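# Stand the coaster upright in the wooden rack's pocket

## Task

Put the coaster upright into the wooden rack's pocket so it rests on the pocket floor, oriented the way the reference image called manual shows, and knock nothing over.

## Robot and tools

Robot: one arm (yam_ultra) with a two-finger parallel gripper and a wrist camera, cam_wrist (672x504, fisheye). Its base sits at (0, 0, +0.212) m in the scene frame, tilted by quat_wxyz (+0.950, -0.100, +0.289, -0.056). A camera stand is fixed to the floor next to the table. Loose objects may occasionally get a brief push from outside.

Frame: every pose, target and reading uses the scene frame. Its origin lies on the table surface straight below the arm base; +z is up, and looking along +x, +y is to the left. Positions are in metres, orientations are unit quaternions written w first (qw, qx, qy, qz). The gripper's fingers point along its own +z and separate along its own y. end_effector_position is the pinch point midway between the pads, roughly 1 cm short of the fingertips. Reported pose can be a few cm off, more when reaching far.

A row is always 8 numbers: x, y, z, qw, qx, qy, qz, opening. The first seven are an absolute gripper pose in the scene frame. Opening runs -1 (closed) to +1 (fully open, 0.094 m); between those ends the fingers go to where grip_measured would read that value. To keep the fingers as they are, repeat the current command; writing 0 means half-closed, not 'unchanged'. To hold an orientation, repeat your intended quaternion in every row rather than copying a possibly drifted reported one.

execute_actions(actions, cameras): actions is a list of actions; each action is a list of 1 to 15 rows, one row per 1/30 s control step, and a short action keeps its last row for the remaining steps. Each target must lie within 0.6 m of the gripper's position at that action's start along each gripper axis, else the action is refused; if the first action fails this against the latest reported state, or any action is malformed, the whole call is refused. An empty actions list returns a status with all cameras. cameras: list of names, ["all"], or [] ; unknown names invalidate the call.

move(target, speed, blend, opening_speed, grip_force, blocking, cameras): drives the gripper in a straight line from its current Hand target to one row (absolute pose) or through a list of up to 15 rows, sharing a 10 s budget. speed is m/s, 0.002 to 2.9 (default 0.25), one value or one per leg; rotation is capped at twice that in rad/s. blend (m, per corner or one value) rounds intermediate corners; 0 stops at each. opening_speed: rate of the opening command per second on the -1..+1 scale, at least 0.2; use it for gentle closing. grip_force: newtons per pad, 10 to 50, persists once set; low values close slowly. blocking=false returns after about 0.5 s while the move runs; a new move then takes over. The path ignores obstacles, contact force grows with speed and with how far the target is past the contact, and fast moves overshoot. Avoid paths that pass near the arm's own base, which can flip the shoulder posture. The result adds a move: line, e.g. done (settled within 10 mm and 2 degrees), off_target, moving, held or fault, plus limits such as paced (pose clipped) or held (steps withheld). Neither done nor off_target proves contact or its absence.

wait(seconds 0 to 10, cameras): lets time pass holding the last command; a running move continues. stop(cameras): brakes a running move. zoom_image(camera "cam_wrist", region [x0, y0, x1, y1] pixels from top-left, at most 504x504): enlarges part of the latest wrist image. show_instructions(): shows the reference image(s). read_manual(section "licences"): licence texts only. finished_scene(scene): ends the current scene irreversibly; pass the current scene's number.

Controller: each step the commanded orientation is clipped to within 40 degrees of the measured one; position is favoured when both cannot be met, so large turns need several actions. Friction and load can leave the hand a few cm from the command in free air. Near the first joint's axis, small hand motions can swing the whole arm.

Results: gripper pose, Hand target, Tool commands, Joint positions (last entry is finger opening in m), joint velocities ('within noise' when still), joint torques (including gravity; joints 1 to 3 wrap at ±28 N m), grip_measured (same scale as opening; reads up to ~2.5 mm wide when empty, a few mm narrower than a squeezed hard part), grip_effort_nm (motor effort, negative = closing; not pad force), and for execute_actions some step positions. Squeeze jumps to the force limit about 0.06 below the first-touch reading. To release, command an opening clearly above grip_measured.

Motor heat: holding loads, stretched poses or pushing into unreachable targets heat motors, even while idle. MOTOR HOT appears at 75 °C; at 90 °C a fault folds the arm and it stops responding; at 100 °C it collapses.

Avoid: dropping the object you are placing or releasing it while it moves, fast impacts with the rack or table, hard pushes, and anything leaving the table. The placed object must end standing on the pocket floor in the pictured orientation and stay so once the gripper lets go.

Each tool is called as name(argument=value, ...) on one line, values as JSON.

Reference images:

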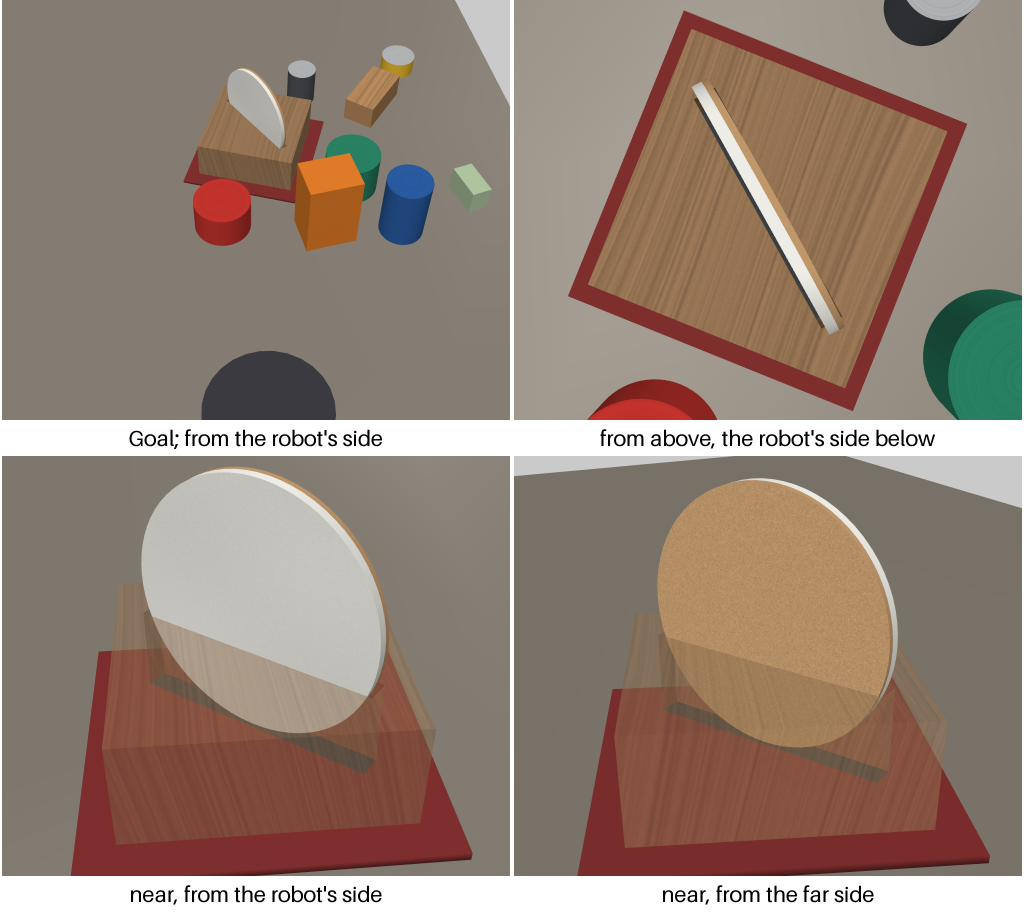

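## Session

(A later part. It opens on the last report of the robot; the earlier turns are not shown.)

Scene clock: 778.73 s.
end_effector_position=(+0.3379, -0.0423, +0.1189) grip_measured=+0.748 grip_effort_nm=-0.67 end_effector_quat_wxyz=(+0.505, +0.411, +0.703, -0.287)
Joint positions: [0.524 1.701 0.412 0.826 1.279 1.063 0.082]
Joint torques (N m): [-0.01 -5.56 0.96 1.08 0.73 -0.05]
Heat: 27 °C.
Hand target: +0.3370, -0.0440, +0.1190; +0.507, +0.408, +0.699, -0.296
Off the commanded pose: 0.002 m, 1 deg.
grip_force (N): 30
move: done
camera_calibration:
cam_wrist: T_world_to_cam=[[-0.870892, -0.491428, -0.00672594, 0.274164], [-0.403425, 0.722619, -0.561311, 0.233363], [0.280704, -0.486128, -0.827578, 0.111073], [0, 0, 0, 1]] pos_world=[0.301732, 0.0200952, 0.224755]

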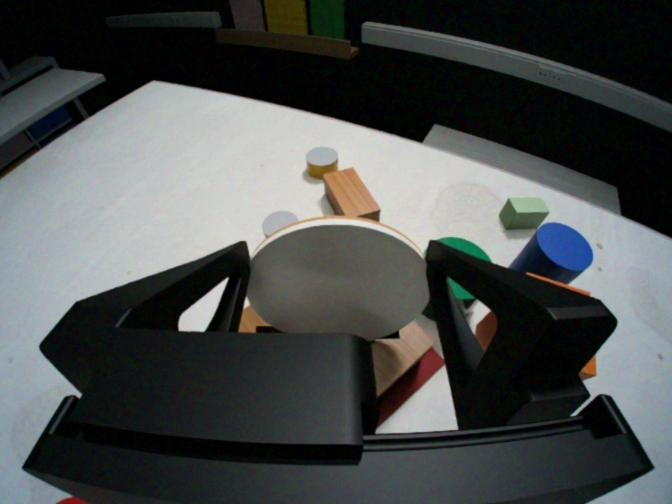

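zoom_image(camera="cam_wrist", region=[240, 300, 330, 350])

zoom_image(camera="cam_wrist", region=[350, 300, 440, 350])

Scaled by 5.600 from the camera's 672x504 image, which has a finer 960x720 frame.

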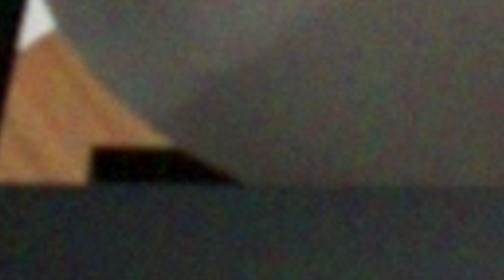

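Scaled by 5.600 from the camera's 672x504 image, which has a finer 960x720 frame.

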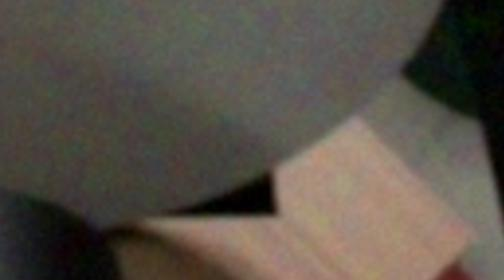

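move(target=[[0.3520, -0.0400, 0.127, 0.5077, 0.4076, 0.6988, -0.2961, 0.70], [0.3425, -0.0320, 0.126, 0.5077, 0.4076, 0.6988, -0.2961, 0.70], [0.3360, -0.0400, 0.127, 0.5077, 0.4076, 0.6988, -0.2961, 0.70], [0.3425, -0.0460, 0.125, 0.5077, 0.4076, 0.6988, -0.2961, 0.70], [0.3475, -0.0400, 0.126, 0.5077, 0.4076, 0.6988, -0.2961, 0.70], [0.3425, -0.0365, 0.125, 0.5077, 0.4076, 0.6988, -0.2961, 0.70], [0.3400, -0.0400, 0.125, 0.5077, 0.4076, 0.6988, -0.2961, 0.70], [0.3425, -0.0400, 0.125, 0.5077, 0.4076, 0.6988, -0.2961, 0.70]], cameras=["cam_wrist"], speed=0.08, blend=[0.003, 0.003, 0.003, 0.003, 0.003, 0.002, 0.002, 0])

zoom_image(camera="cam_wrist", region=[240, 290, 330, 340])

zoom_image(camera="cam_wrist", region=[350, 300, 440, 350])

Scene clock: 821.47 s.
end_effector_position=(+0.3429, -0.0378, +0.1197) grip_measured=+0.748 grip_effort_nm=-0.67 end_effector_quat_wxyz=(+0.502, +0.406, +0.706, -0.290)
Joint positions: [0.533 1.689 0.437 0.775 1.286 1.064 0.082]
Joint torques (N m): [-0.06 -7.9 0.49 0.92 0.74 0.02]
Heat: 27 °C.
Hand target: +0.3425, -0.0400, +0.1249; +0.508, +0.407, +0.699, -0.296
Off the commanded pose: 0.006 m, 1 deg.
grip_force (N): 30
move: done; blend cut to 0.0013 m at target 7
camera_calibration:
cam_wrist: T_world_to_cam=[[-0.868249, -0.496095, 0.00587249, 0.278091], [-0.413791, 0.717572, -0.560239, 0.23573], [0.273718, -0.488857, -0.82831, 0.114948], [0, 0, 0, 1]] pos_world=[0.307531, 0.0249996, 0.225644]

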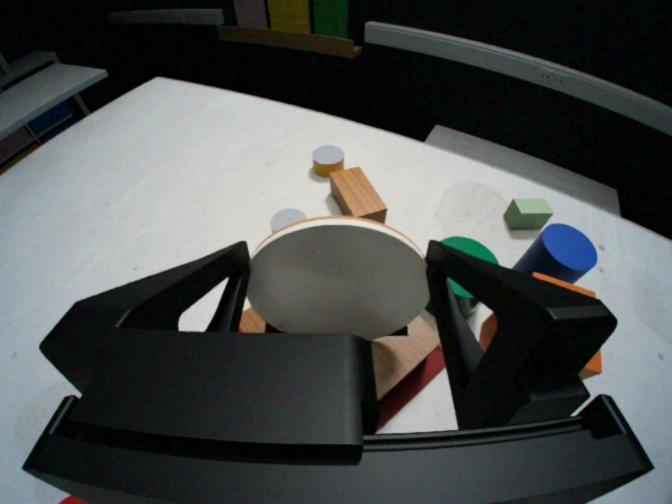

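Scaled by 5.600 from the camera's 672x504 image, which has a finer 960x720 frame.

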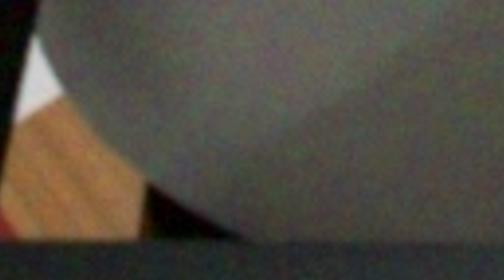

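Scaled by 5.600 from the camera's 672x504 image, which has a finer 960x720 frame.

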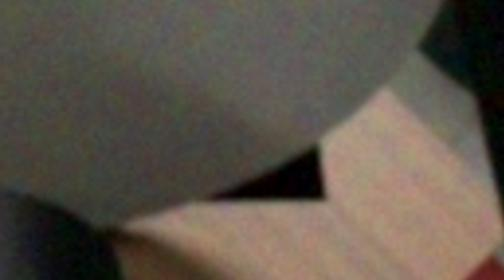

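move(target=[0.3425, -0.0400, 0.113, 0.5077, 0.4076, 0.6988, -0.2961, 0.70], cameras=["cam_wrist"], speed=0.03)

zoom_image(camera="cam_wrist", region=[240, 200, 460, 404])

Scene clock: 828.80 s.
end_effector_position=(+0.3438, -0.0389, +0.1177) grip_measured=+0.748 grip_effort_nm=-0.67 end_effector_quat_wxyz=(+0.512, +0.411, +0.695, -0.292)
Joint positions: [0.532 1.729 0.448 0.825 1.309 1.064 0.082]
Joint torques (N m): [-0.24 -5.39 0.9 1.03 0.44 0.01]
Heat: 27 °C.
Hand target: +0.3425, -0.0399, +0.1130; +0.508, +0.408, +0.699, -0.296
Off the commanded pose: 0.005 m, 1 deg.
grip_force (N): 30
move: done
camera_calibration:
cam_wrist: T_world_to_cam=[[-0.874769, -0.484425, -0.0105929, 0.282913], [-0.38956, 0.716126, -0.579143, 0.229639], [0.288137, -0.50249, -0.815157, 0.105513], [0, 0, 0, 1]] pos_world=[0.306539, 0.0256191, 0.222]

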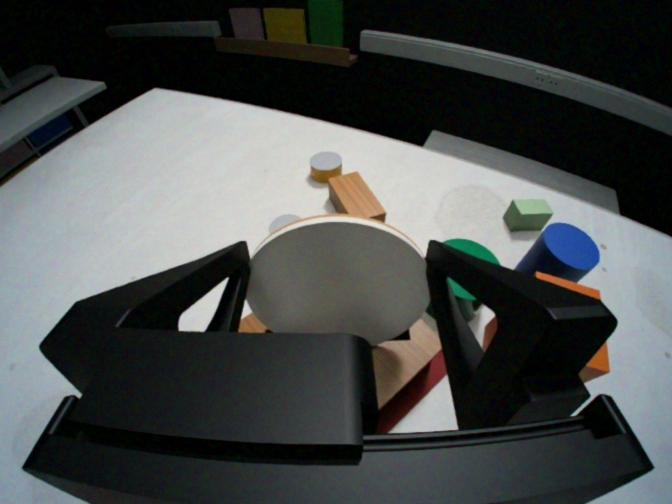

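Scaled by 2.291 from the camera's 672x504 image, which has a finer 960x720 frame.

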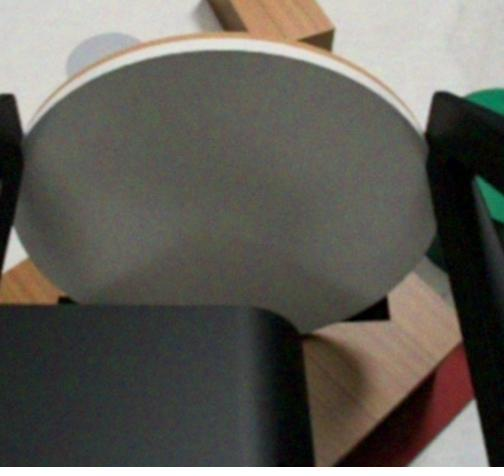

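move(target=[[0.3435, -0.0410, 0.123, 0.5077, 0.4076, 0.6988, -0.2961, 0.70], [0.3475, -0.0480, 0.122, 0.5077, 0.4076, 0.6988, -0.2961, 0.70]], cameras=["cam_wrist"], speed=0.04)

zoom_image(camera="cam_wrist", region=[240, 200, 460, 404])

Scene clock: 845.17 s.
end_effector_position=(+0.3488, -0.0448, +0.1176) grip_measured=+0.748 grip_effort_nm=-0.67 end_effector_quat_wxyz=(+0.504, +0.407, +0.704, -0.291)
Joint positions: [0.499 1.713 0.444 0.841 1.262 1.016 0.082]
Joint torques (N m): [-0.55 -7.91 -0.17 1.1 0.61 -0.02]
Heat: 27 °C.
Hand target: +0.3475, -0.0480, +0.1219; +0.508, +0.408, +0.699, -0.296
Off the commanded pose: 0.006 m, 1 deg.
grip_force (N): 30
move: done
camera_calibration:
cam_wrist: T_world_to_cam=[[-0.870109, -0.492835, 0.00483286, 0.280593], [-0.409138, 0.716804, -0.564622, 0.240934], [0.274801, -0.49326, -0.825335, 0.107291], [0, 0, 0, 1]] pos_world=[0.313238, 0.018506, 0.223231]

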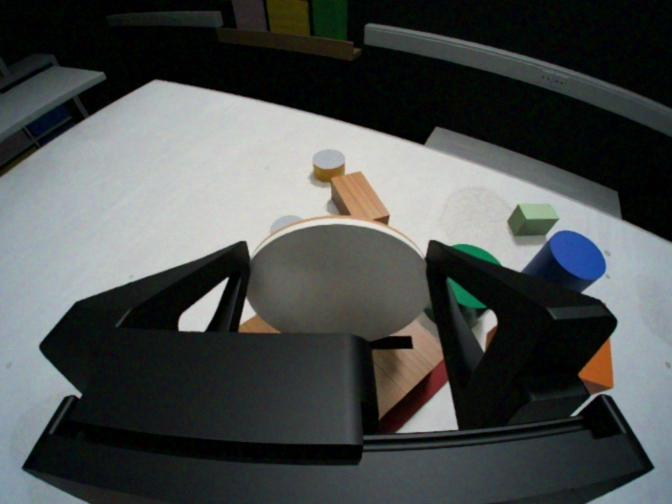

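Scaled by 2.291 from the camera's 672x504 image, which has a finer 960x720 frame.

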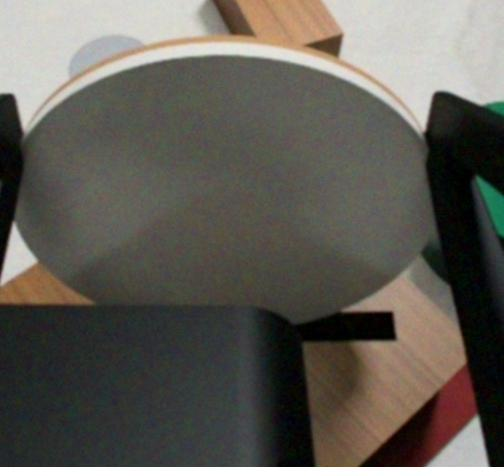

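zoom_image(camera="cam_wrist", region=[350, 290, 450, 360])

Scaled by 5.040 from the camera's 672x504 image, which has a finer 960x720 frame.

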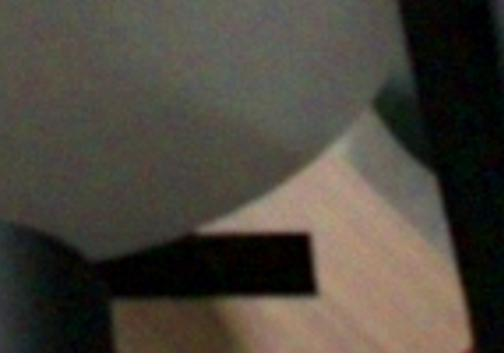

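move(target=[0.3475, -0.0478, 0.111, 0.5077, 0.4076, 0.6988, -0.2961, 0.70], cameras=["cam_wrist"], speed=0.03)

zoom_image(camera="cam_wrist", region=[350, 290, 450, 360])

Scene clock: 860.97 s.
end_effector_position=(+0.3474, -0.0447, +0.1115) grip_measured=+0.748 grip_effort_nm=-0.67 end_effector_quat_wxyz=(+0.505, +0.408, +0.703, -0.288)
Joint positions: [0.499 1.752 0.444 0.889 1.259 1.014 0.082]
Joint torques (N m): [-0.68 -5.85 1.14 1.13 0.61 -0.05]
Heat: 28 °C.
Hand target: +0.3475, -0.0478, +0.1110; +0.507, +0.408, +0.699, -0.296
Off the commanded pose: 0.003 m, 1 deg.
grip_force (N): 30
move: done
camera_calibration:
cam_wrist: T_world_to_cam=[[-0.869452, -0.494009, -0.00288657, 0.280028], [-0.406564, 0.718844, -0.563888, 0.235998], [0.280641, -0.4891, -0.825846, 0.100815], [0, 0, 0, 1]] pos_world=[0.311126, 0.0179998, 0.217142]

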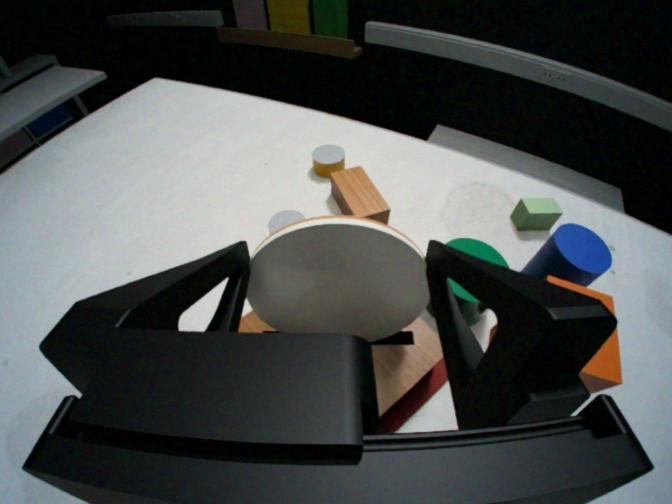

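Scaled by 5.040 from the camera's 672x504 image, which has a finer 960x720 frame.

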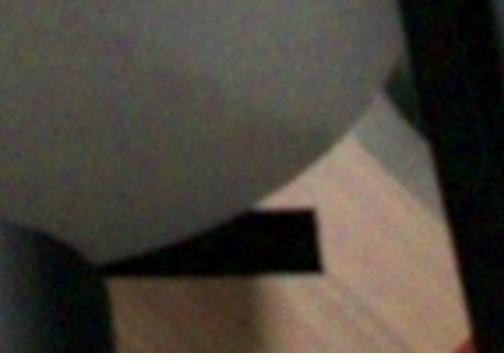

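move(target=[0.3475, -0.0478, 0.105, 0.5077, 0.4076, 0.6988, -0.2961, 0.70], cameras=["cam_wrist"], speed=0.03)

zoom_image(camera="cam_wrist", region=[240, 200, 460, 404])

Scene clock: 865.67 s.
end_effector_position=(+0.3484, -0.0439, +0.1057) grip_measured=+0.748 grip_effort_nm=-0.67 end_effector_quat_wxyz=(+0.506, +0.409, +0.703, -0.287)
Joint positions: [0.499 1.787 0.457 0.916 1.259 1.012 0.082]
Joint torques (N m): [-0.79 -5.93 0.66 1.17 0.62 -0.02]
Heat: 28 °C.
Hand target: +0.3474, -0.0478, +0.1051; +0.507, +0.408, +0.699, -0.296
Off the commanded pose: 0.004 m, 1 deg.
grip_force (N): 30
move: done
camera_calibration:
cam_wrist: T_world_to_cam=[[-0.869087, -0.494632, -0.00526824, 0.281449], [-0.405799, 0.719013, -0.564223, 0.232378], [0.282871, -0.488221, -0.825605, 0.0953822], [0, 0, 0, 1]] pos_world=[0.311921, 0.0186985, 0.211344]

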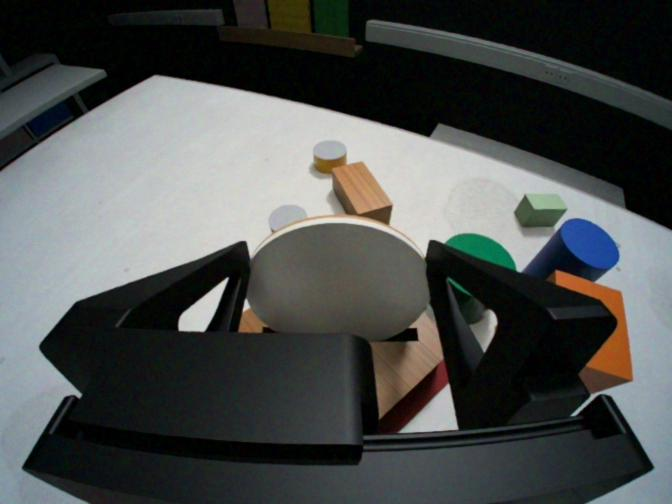

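Scaled by 2.291 from the camera's 672x504 image, which has a finer 960x720 frame.

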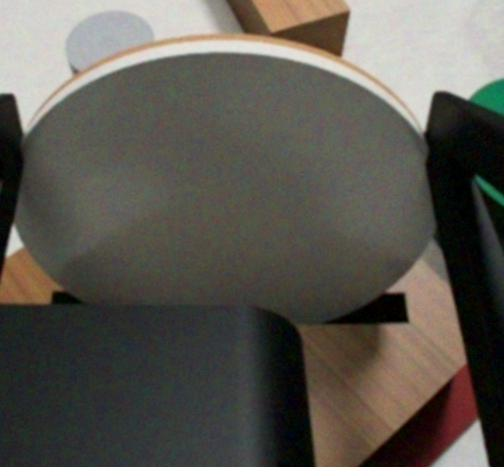

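move(target=[0.3420, -0.0380, 0.104, 0.5077, 0.4076, 0.6988, -0.2961, 0.70], cameras=["cam_wrist"], speed=0.03)

zoom_image(camera="cam_wrist", region=[240, 200, 460, 404])

Scene clock: 870.13 s.
end_effector_position=(+0.3467, -0.0362, +0.1050) grip_measured=+0.748 grip_effort_nm=-0.67 end_effector_quat_wxyz=(+0.509, +0.413, +0.701, -0.280)
Joint positions: [0.528 1.787 0.462 0.888 1.28 1.053 0.082]
Joint torques (N m): [0.53 -5.9 0.58 0.89 0.85 0.08]
Heat: 28 °C.
Hand target: +0.3421, -0.0379, +0.1042; +0.509, +0.407, +0.699, -0.295
Off the commanded pose: 0.005 m, 2 deg.
grip_force (N): 30
move: done
camera_calibration:
cam_wrist: T_world_to_cam=[[-0.868272, -0.495545, -0.0232046, 0.285282], [-0.39853, 0.724614, -0.562235, 0.223127], [0.295427, -0.478926, -0.826652, 0.0952032], [0, 0, 0, 1]] pos_world=[0.3085, 0.0252845, 0.210769]

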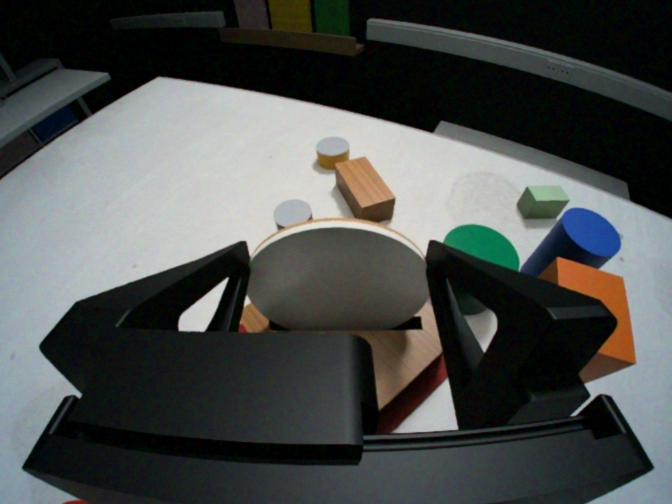

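Scaled by 2.291 from the camera's 672x504 image, which has a finer 960x720 frame.

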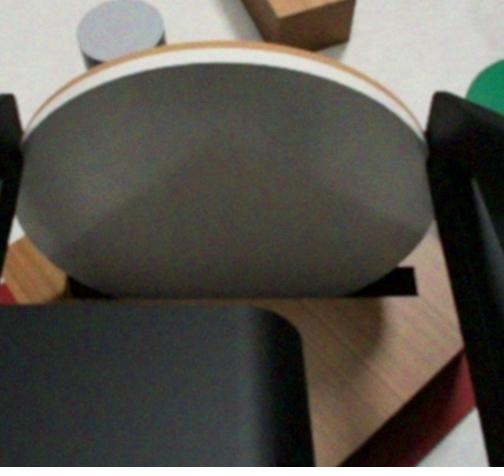

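move(target=[[0.3365, -0.0385, 0.101, 0.5077, 0.4076, 0.6988, -0.2961, 0.70], [0.3365, -0.0380, 0.094, 0.5077, 0.4076, 0.6988, -0.2961, 0.70]], cameras=["cam_wrist"], speed=0.03)

zoom_image(camera="cam_wrist", region=[240, 200, 460, 404])

Scene clock: 876.60 s.
end_effector_position=(+0.3390, -0.0376, +0.0942) grip_measured=+0.748 grip_effort_nm=-0.67 end_effector_quat_wxyz=(+0.504, +0.408, +0.704, -0.290)
Joint positions: [0.532 1.844 0.468 0.897 1.288 1.073 0.082]
Joint torques (N m): [0.64 -5.87 0.05 1.06 0.78 0.06]
Heat: 27 °C.
Hand target: +0.3365, -0.0380, +0.0940; +0.507, +0.408, +0.699, -0.296
Off the commanded pose: 0.003 m, 1 deg.
grip_force (N): 30
move: done
camera_calibration:
cam_wrist: T_world_to_cam=[[-0.870523, -0.492128, 0.00074208, 0.276365], [-0.407362, 0.719732, -0.562176, 0.217818], [0.276128, -0.489689, -0.827017, 0.094069], [0, 0, 0, 1]] pos_world=[0.303338, 0.0253006, 0.200044]

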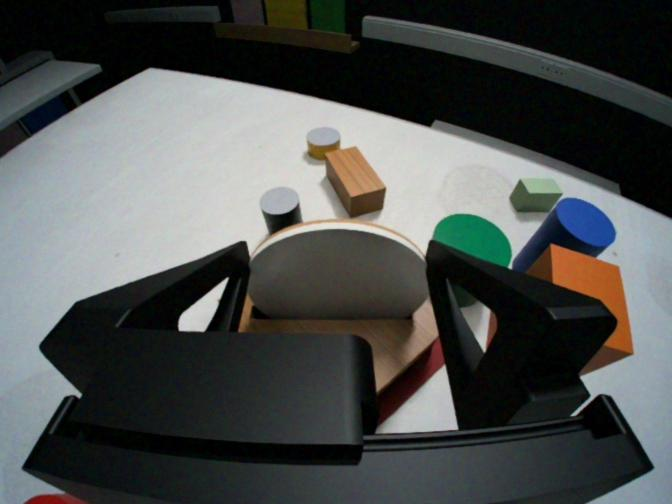

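Scaled by 2.291 from the camera's 672x504 image, which has a finer 960x720 frame.

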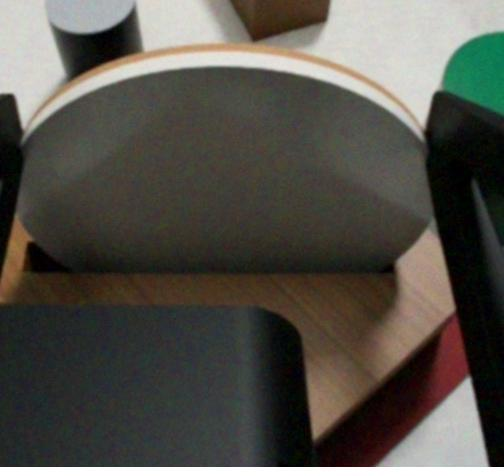

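move(target=[[0.3405, -0.0362, 0.093, 0.5077, 0.4076, 0.6988, -0.2961, 0.70], [0.3405, -0.0360, 0.088, 0.5077, 0.4076, 0.6988, -0.2961, 0.70]], cameras=["cam_wrist"], speed=0.03)

zoom_image(camera="cam_wrist", region=[240, 200, 460, 404])

Scene clock: 881.27 s.
end_effector_position=(+0.3430, -0.0355, +0.0883) grip_measured=+0.748 grip_effort_nm=-0.68 end_effector_quat_wxyz=(+0.504, +0.409, +0.704, -0.289)
Joint positions: [0.532 1.873 0.496 0.899 1.288 1.073 0.082]
Joint torques (N m): [0.62 -6.04 0.09 1.06 0.77 0.05]
Heat: 27 °C.
Hand target: +0.3405, -0.0360, +0.0880; +0.507, +0.408, +0.699, -0.296
Off the commanded pose: 0.003 m, 1 deg.
grip_force (N): 30
move: done
camera_calibration:
cam_wrist: T_world_to_cam=[[-0.870617, -0.491962, -0.00038136, 0.28099], [-0.406677, 0.720126, -0.562167, 0.214429], [0.276839, -0.489277, -0.827024, 0.0888646], [0, 0, 0, 1]] pos_world=[0.307237, 0.0273, 0.194145]

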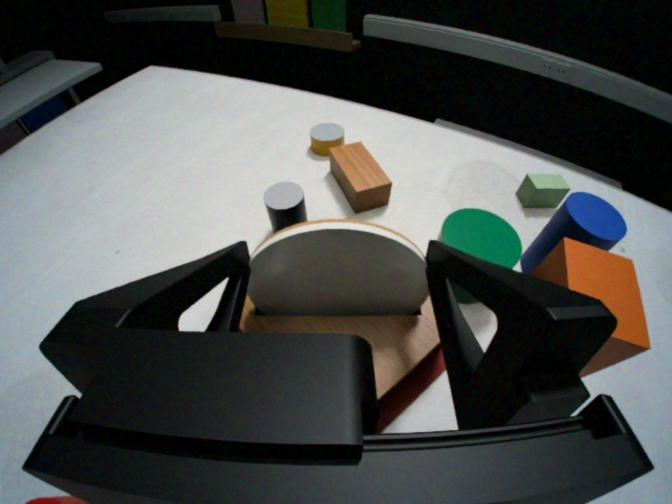

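Scaled by 2.291 from the camera's 672x504 image, which has a finer 960x720 frame.

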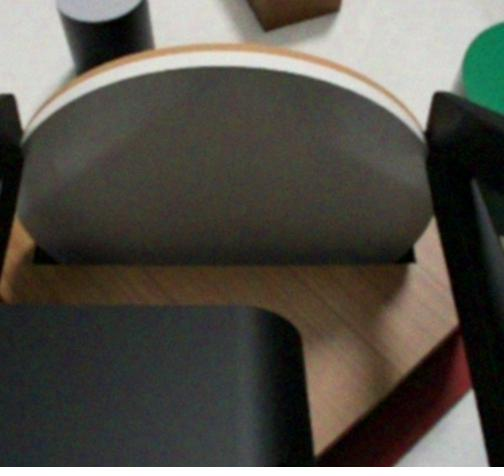

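move(target=[0.3405, -0.0360, 0.0815, 0.5077, 0.4076, 0.6988, -0.2961, 0.70], cameras=["cam_wrist"], speed=0.025)

zoom_image(camera="cam_wrist", region=[240, 200, 460, 404])

Scene clock: 890.03 s.
end_effector_position=(+0.3432, -0.0363, +0.0865) grip_measured=+0.748 grip_effort_nm=-0.67 end_effector_quat_wxyz=(+0.511, +0.412, +0.695, -0.293)
Joint positions: [0.532 1.904 0.508 0.931 1.31 1.073 0.082]
Joint torques (N m): [0.4 -5.71 0.01 1.01 0.51 0.01]
Heat: 27 °C.
Hand target: +0.3404, -0.0361, +0.0816; +0.508, +0.408, +0.699, -0.296
Off the commanded pose: 0.006 m, 1 deg.
grip_force (N): 30
move: done
camera_calibration:
cam_wrist: T_world_to_cam=[[-0.875865, -0.482441, -0.0105513, 0.283771], [-0.388044, 0.717149, -0.578895, 0.209072], [0.286849, -0.502939, -0.815334, 0.0820231], [0, 0, 0, 1]] pos_world=[0.306146, 0.0282197, 0.190901]

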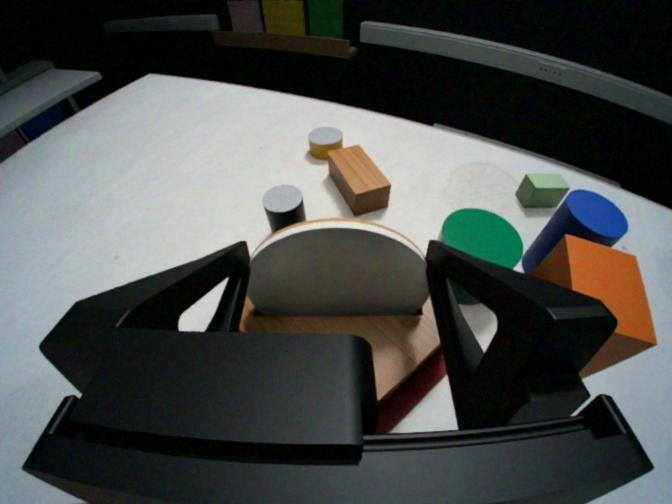

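Scaled by 2.291 from the camera's 672x504 image, which has a finer 960x720 frame.

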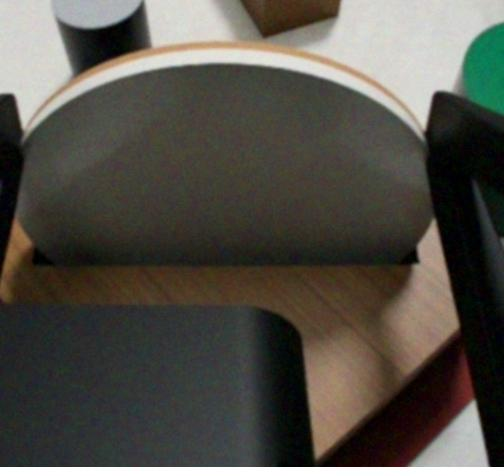

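zoom_image(camera="cam_wrist", region=[236, 210, 346, 330])

zoom_image(camera="cam_wrist", region=[336, 210, 446, 330])

Scaled by 4.200 from the camera's 672x504 image, which has a finer 960x720 frame.

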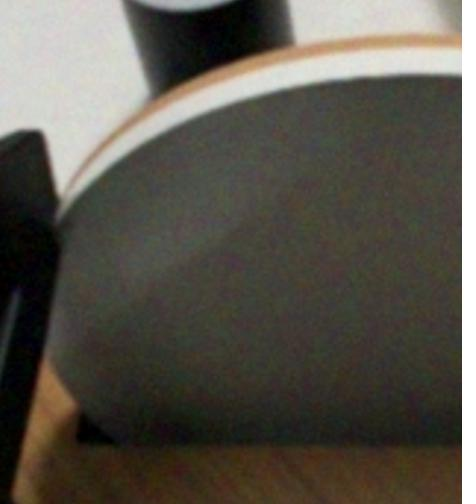

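Scaled by 4.200 from the camera's 672x504 image, which has a finer 960x720 frame.

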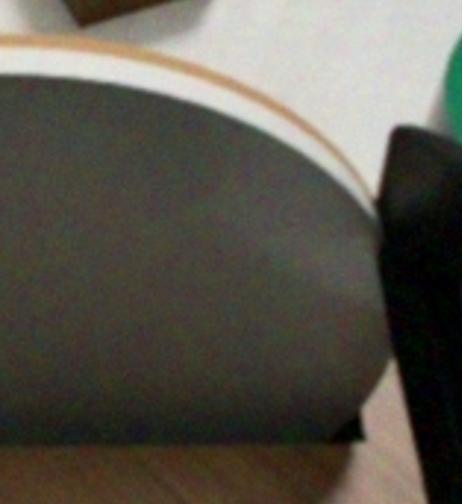

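move(target=[0.3385, -0.0325, 0.0850, 0.5077, 0.4076, 0.6988, -0.2961, 0.70], cameras=["cam_wrist"], speed=0.025)

zoom_image(camera="cam_wrist", region=[240, 200, 460, 404])

Scene clock: 909.73 s.
end_effector_position=(+0.3413, -0.0342, +0.0866) grip_measured=+0.748 grip_effort_nm=-0.67 end_effector_quat_wxyz=(+0.512, +0.412, +0.694, -0.293)
Joint positions: [0.542 1.904 0.508 0.916 1.32 1.09 0.082]
Joint torques (N m): [0.92 -7.35 -0.44 0.77 0.54 0.08]
Heat: 27 °C.
Hand target: +0.3385, -0.0326, +0.0851; +0.508, +0.407, +0.699, -0.296
Off the commanded pose: 0.004 m, 1 deg.
grip_force (N): 30
move: done
camera_calibration:
cam_wrist: T_world_to_cam=[[-0.876073, -0.482028, -0.0120138, 0.283321], [-0.386508, 0.716928, -0.580195, 0.206406], [0.288283, -0.50365, -0.814389, 0.0830542], [0, 0, 0, 1]] pos_world=[0.304045, 0.0304207, 0.190798]

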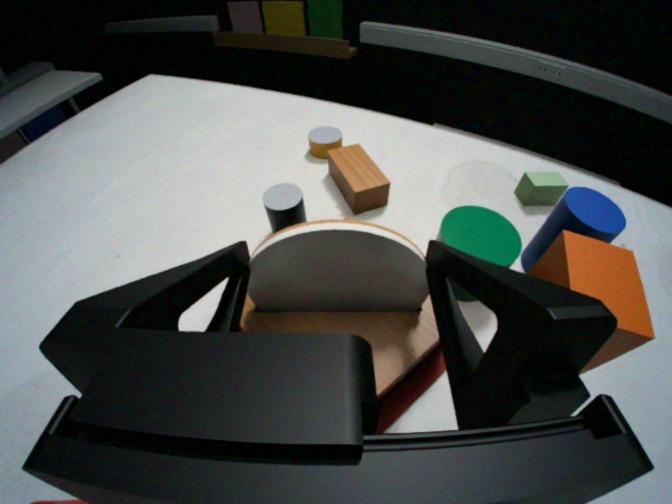

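Scaled by 2.291 from the camera's 672x504 image, which has a finer 960x720 frame.

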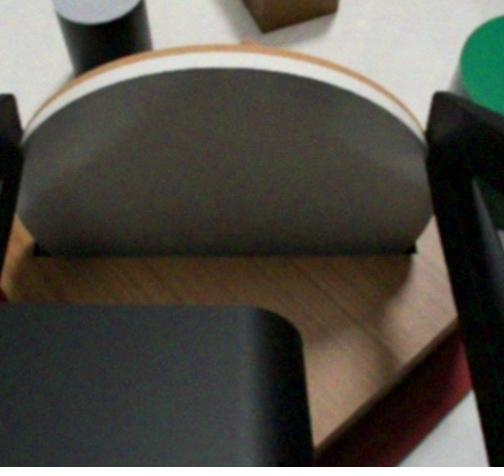

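move(target=[0.3385, -0.0325, 0.0850, 0.5077, 0.4076, 0.6988, -0.2961, 1.0], cameras=["cam_wrist"], speed=0.025, opening_speed=0.3)

zoom_image(camera="cam_wrist", region=[240, 200, 460, 404])

Scene clock: 913.37 s.
end_effector_position=(+0.3408, -0.0334, +0.0861) grip_measured=+0.998 grip_effort_nm=0.10 end_effector_quat_wxyz=(+0.511, +0.412, +0.695, -0.292)
Joint positions: [0.545 1.904 0.508 0.911 1.32 1.094 0.094]
Joint torques (N m): [0.72 -7.38 -0.44 0.78 0.54 0.06]
Heat: 27 °C.
Hand target: +0.3385, -0.0326, +0.0850; +0.508, +0.407, +0.699, -0.296
Off the commanded pose: 0.003 m, 1 deg.
grip_force (N): 30
move: done
camera_calibration:
cam_wrist: T_world_to_cam=[[-0.875358, -0.483365, -0.0103461, 0.282849], [-0.389049, 0.716936, -0.578484, 0.206135], [0.287036, -0.502355, -0.815628, 0.0837761], [0, 0, 0, 1]] pos_world=[0.303743, 0.0310189, 0.190502]

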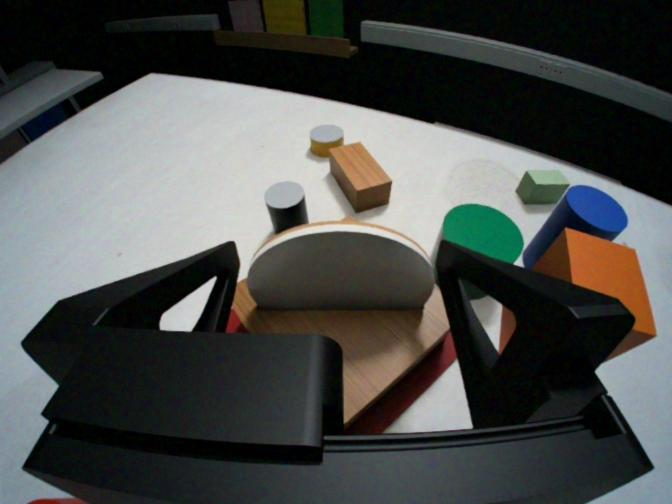

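Scaled by 2.291 from the camera's 672x504 image, which has a finer 960x720 frame.

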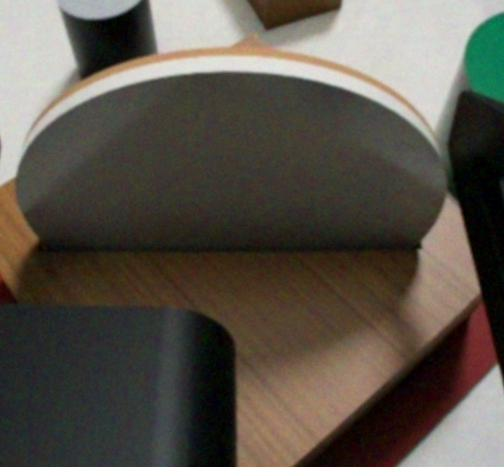

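move(target=[[0.3255, -0.0130, 0.0935, 0.5077, 0.4076, 0.6988, -0.2961, 1.0], [0.290, 0.045, 0.13, 0.5077, 0.4076, 0.6988, -0.2961, 1.0]], cameras=["cam_wrist"], speed=[0.03, 0.12], blend=[0.005, 0])

zoom_image(camera="cam_wrist", region=[200, 100, 480, 352])

Scene clock: 919.57 s.
end_effector_position=(+0.3230, +0.0012, +0.0914) grip_measured=+0.998 grip_effort_nm=0.10 end_effector_quat_wxyz=(+0.508, +0.401, +0.712, -0.272)
Joint positions: [0.687 1.837 0.508 0.625 1.391 1.315 0.094]
Joint torques (N m): [0.35 -7.09 -0.01 0.66 0.61 0.01]
Heat: 27 °C.
Hand target: +0.3228, -0.0008, +0.0920; +0.509, +0.401, +0.710, -0.276
Off the commanded pose: 0.067 m, 3 deg.
grip_force (N): 30
move: held (a check stopped the path); path passed 1 of 2 targets; limits=held
pose unreachable: on one or more control steps of this call, first in action 0 (counted from 0), an arm could not follow its commanded pose, so it was not sent that pose on those steps. It may still have moved: this result reports where it is.
cause: moving toward the commanded pose would bring two parts of the arm too close to each other (its wrist (the part past joint 4) and its wrist camera, with joints 5 (wrist yaw) and 6 (wrist roll) between them, 4 mm apart when it was first held).
camera_calibration:
cam_wrist: T_world_to_cam=[[-0.851986, -0.52333, -0.0156563, 0.277052], [-0.428964, 0.714877, -0.552214, 0.187819], [0.300183, -0.463763, -0.833555, 0.107899], [0, 0, 0, 1]] pos_world=[0.284223, 0.0607617, 0.197994]

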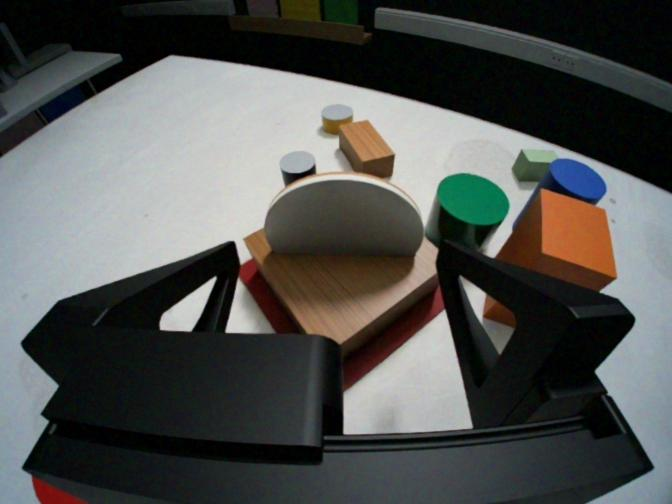

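Scaled by 1.800 from the camera's 672x504 image, which has a finer 960x720 frame.

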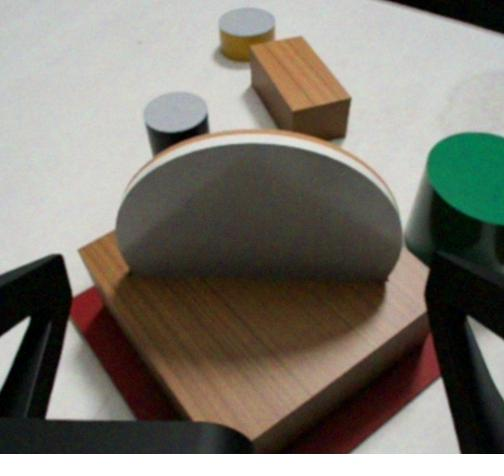

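finished_scene(scene=1)

The scene is finished: the task was done.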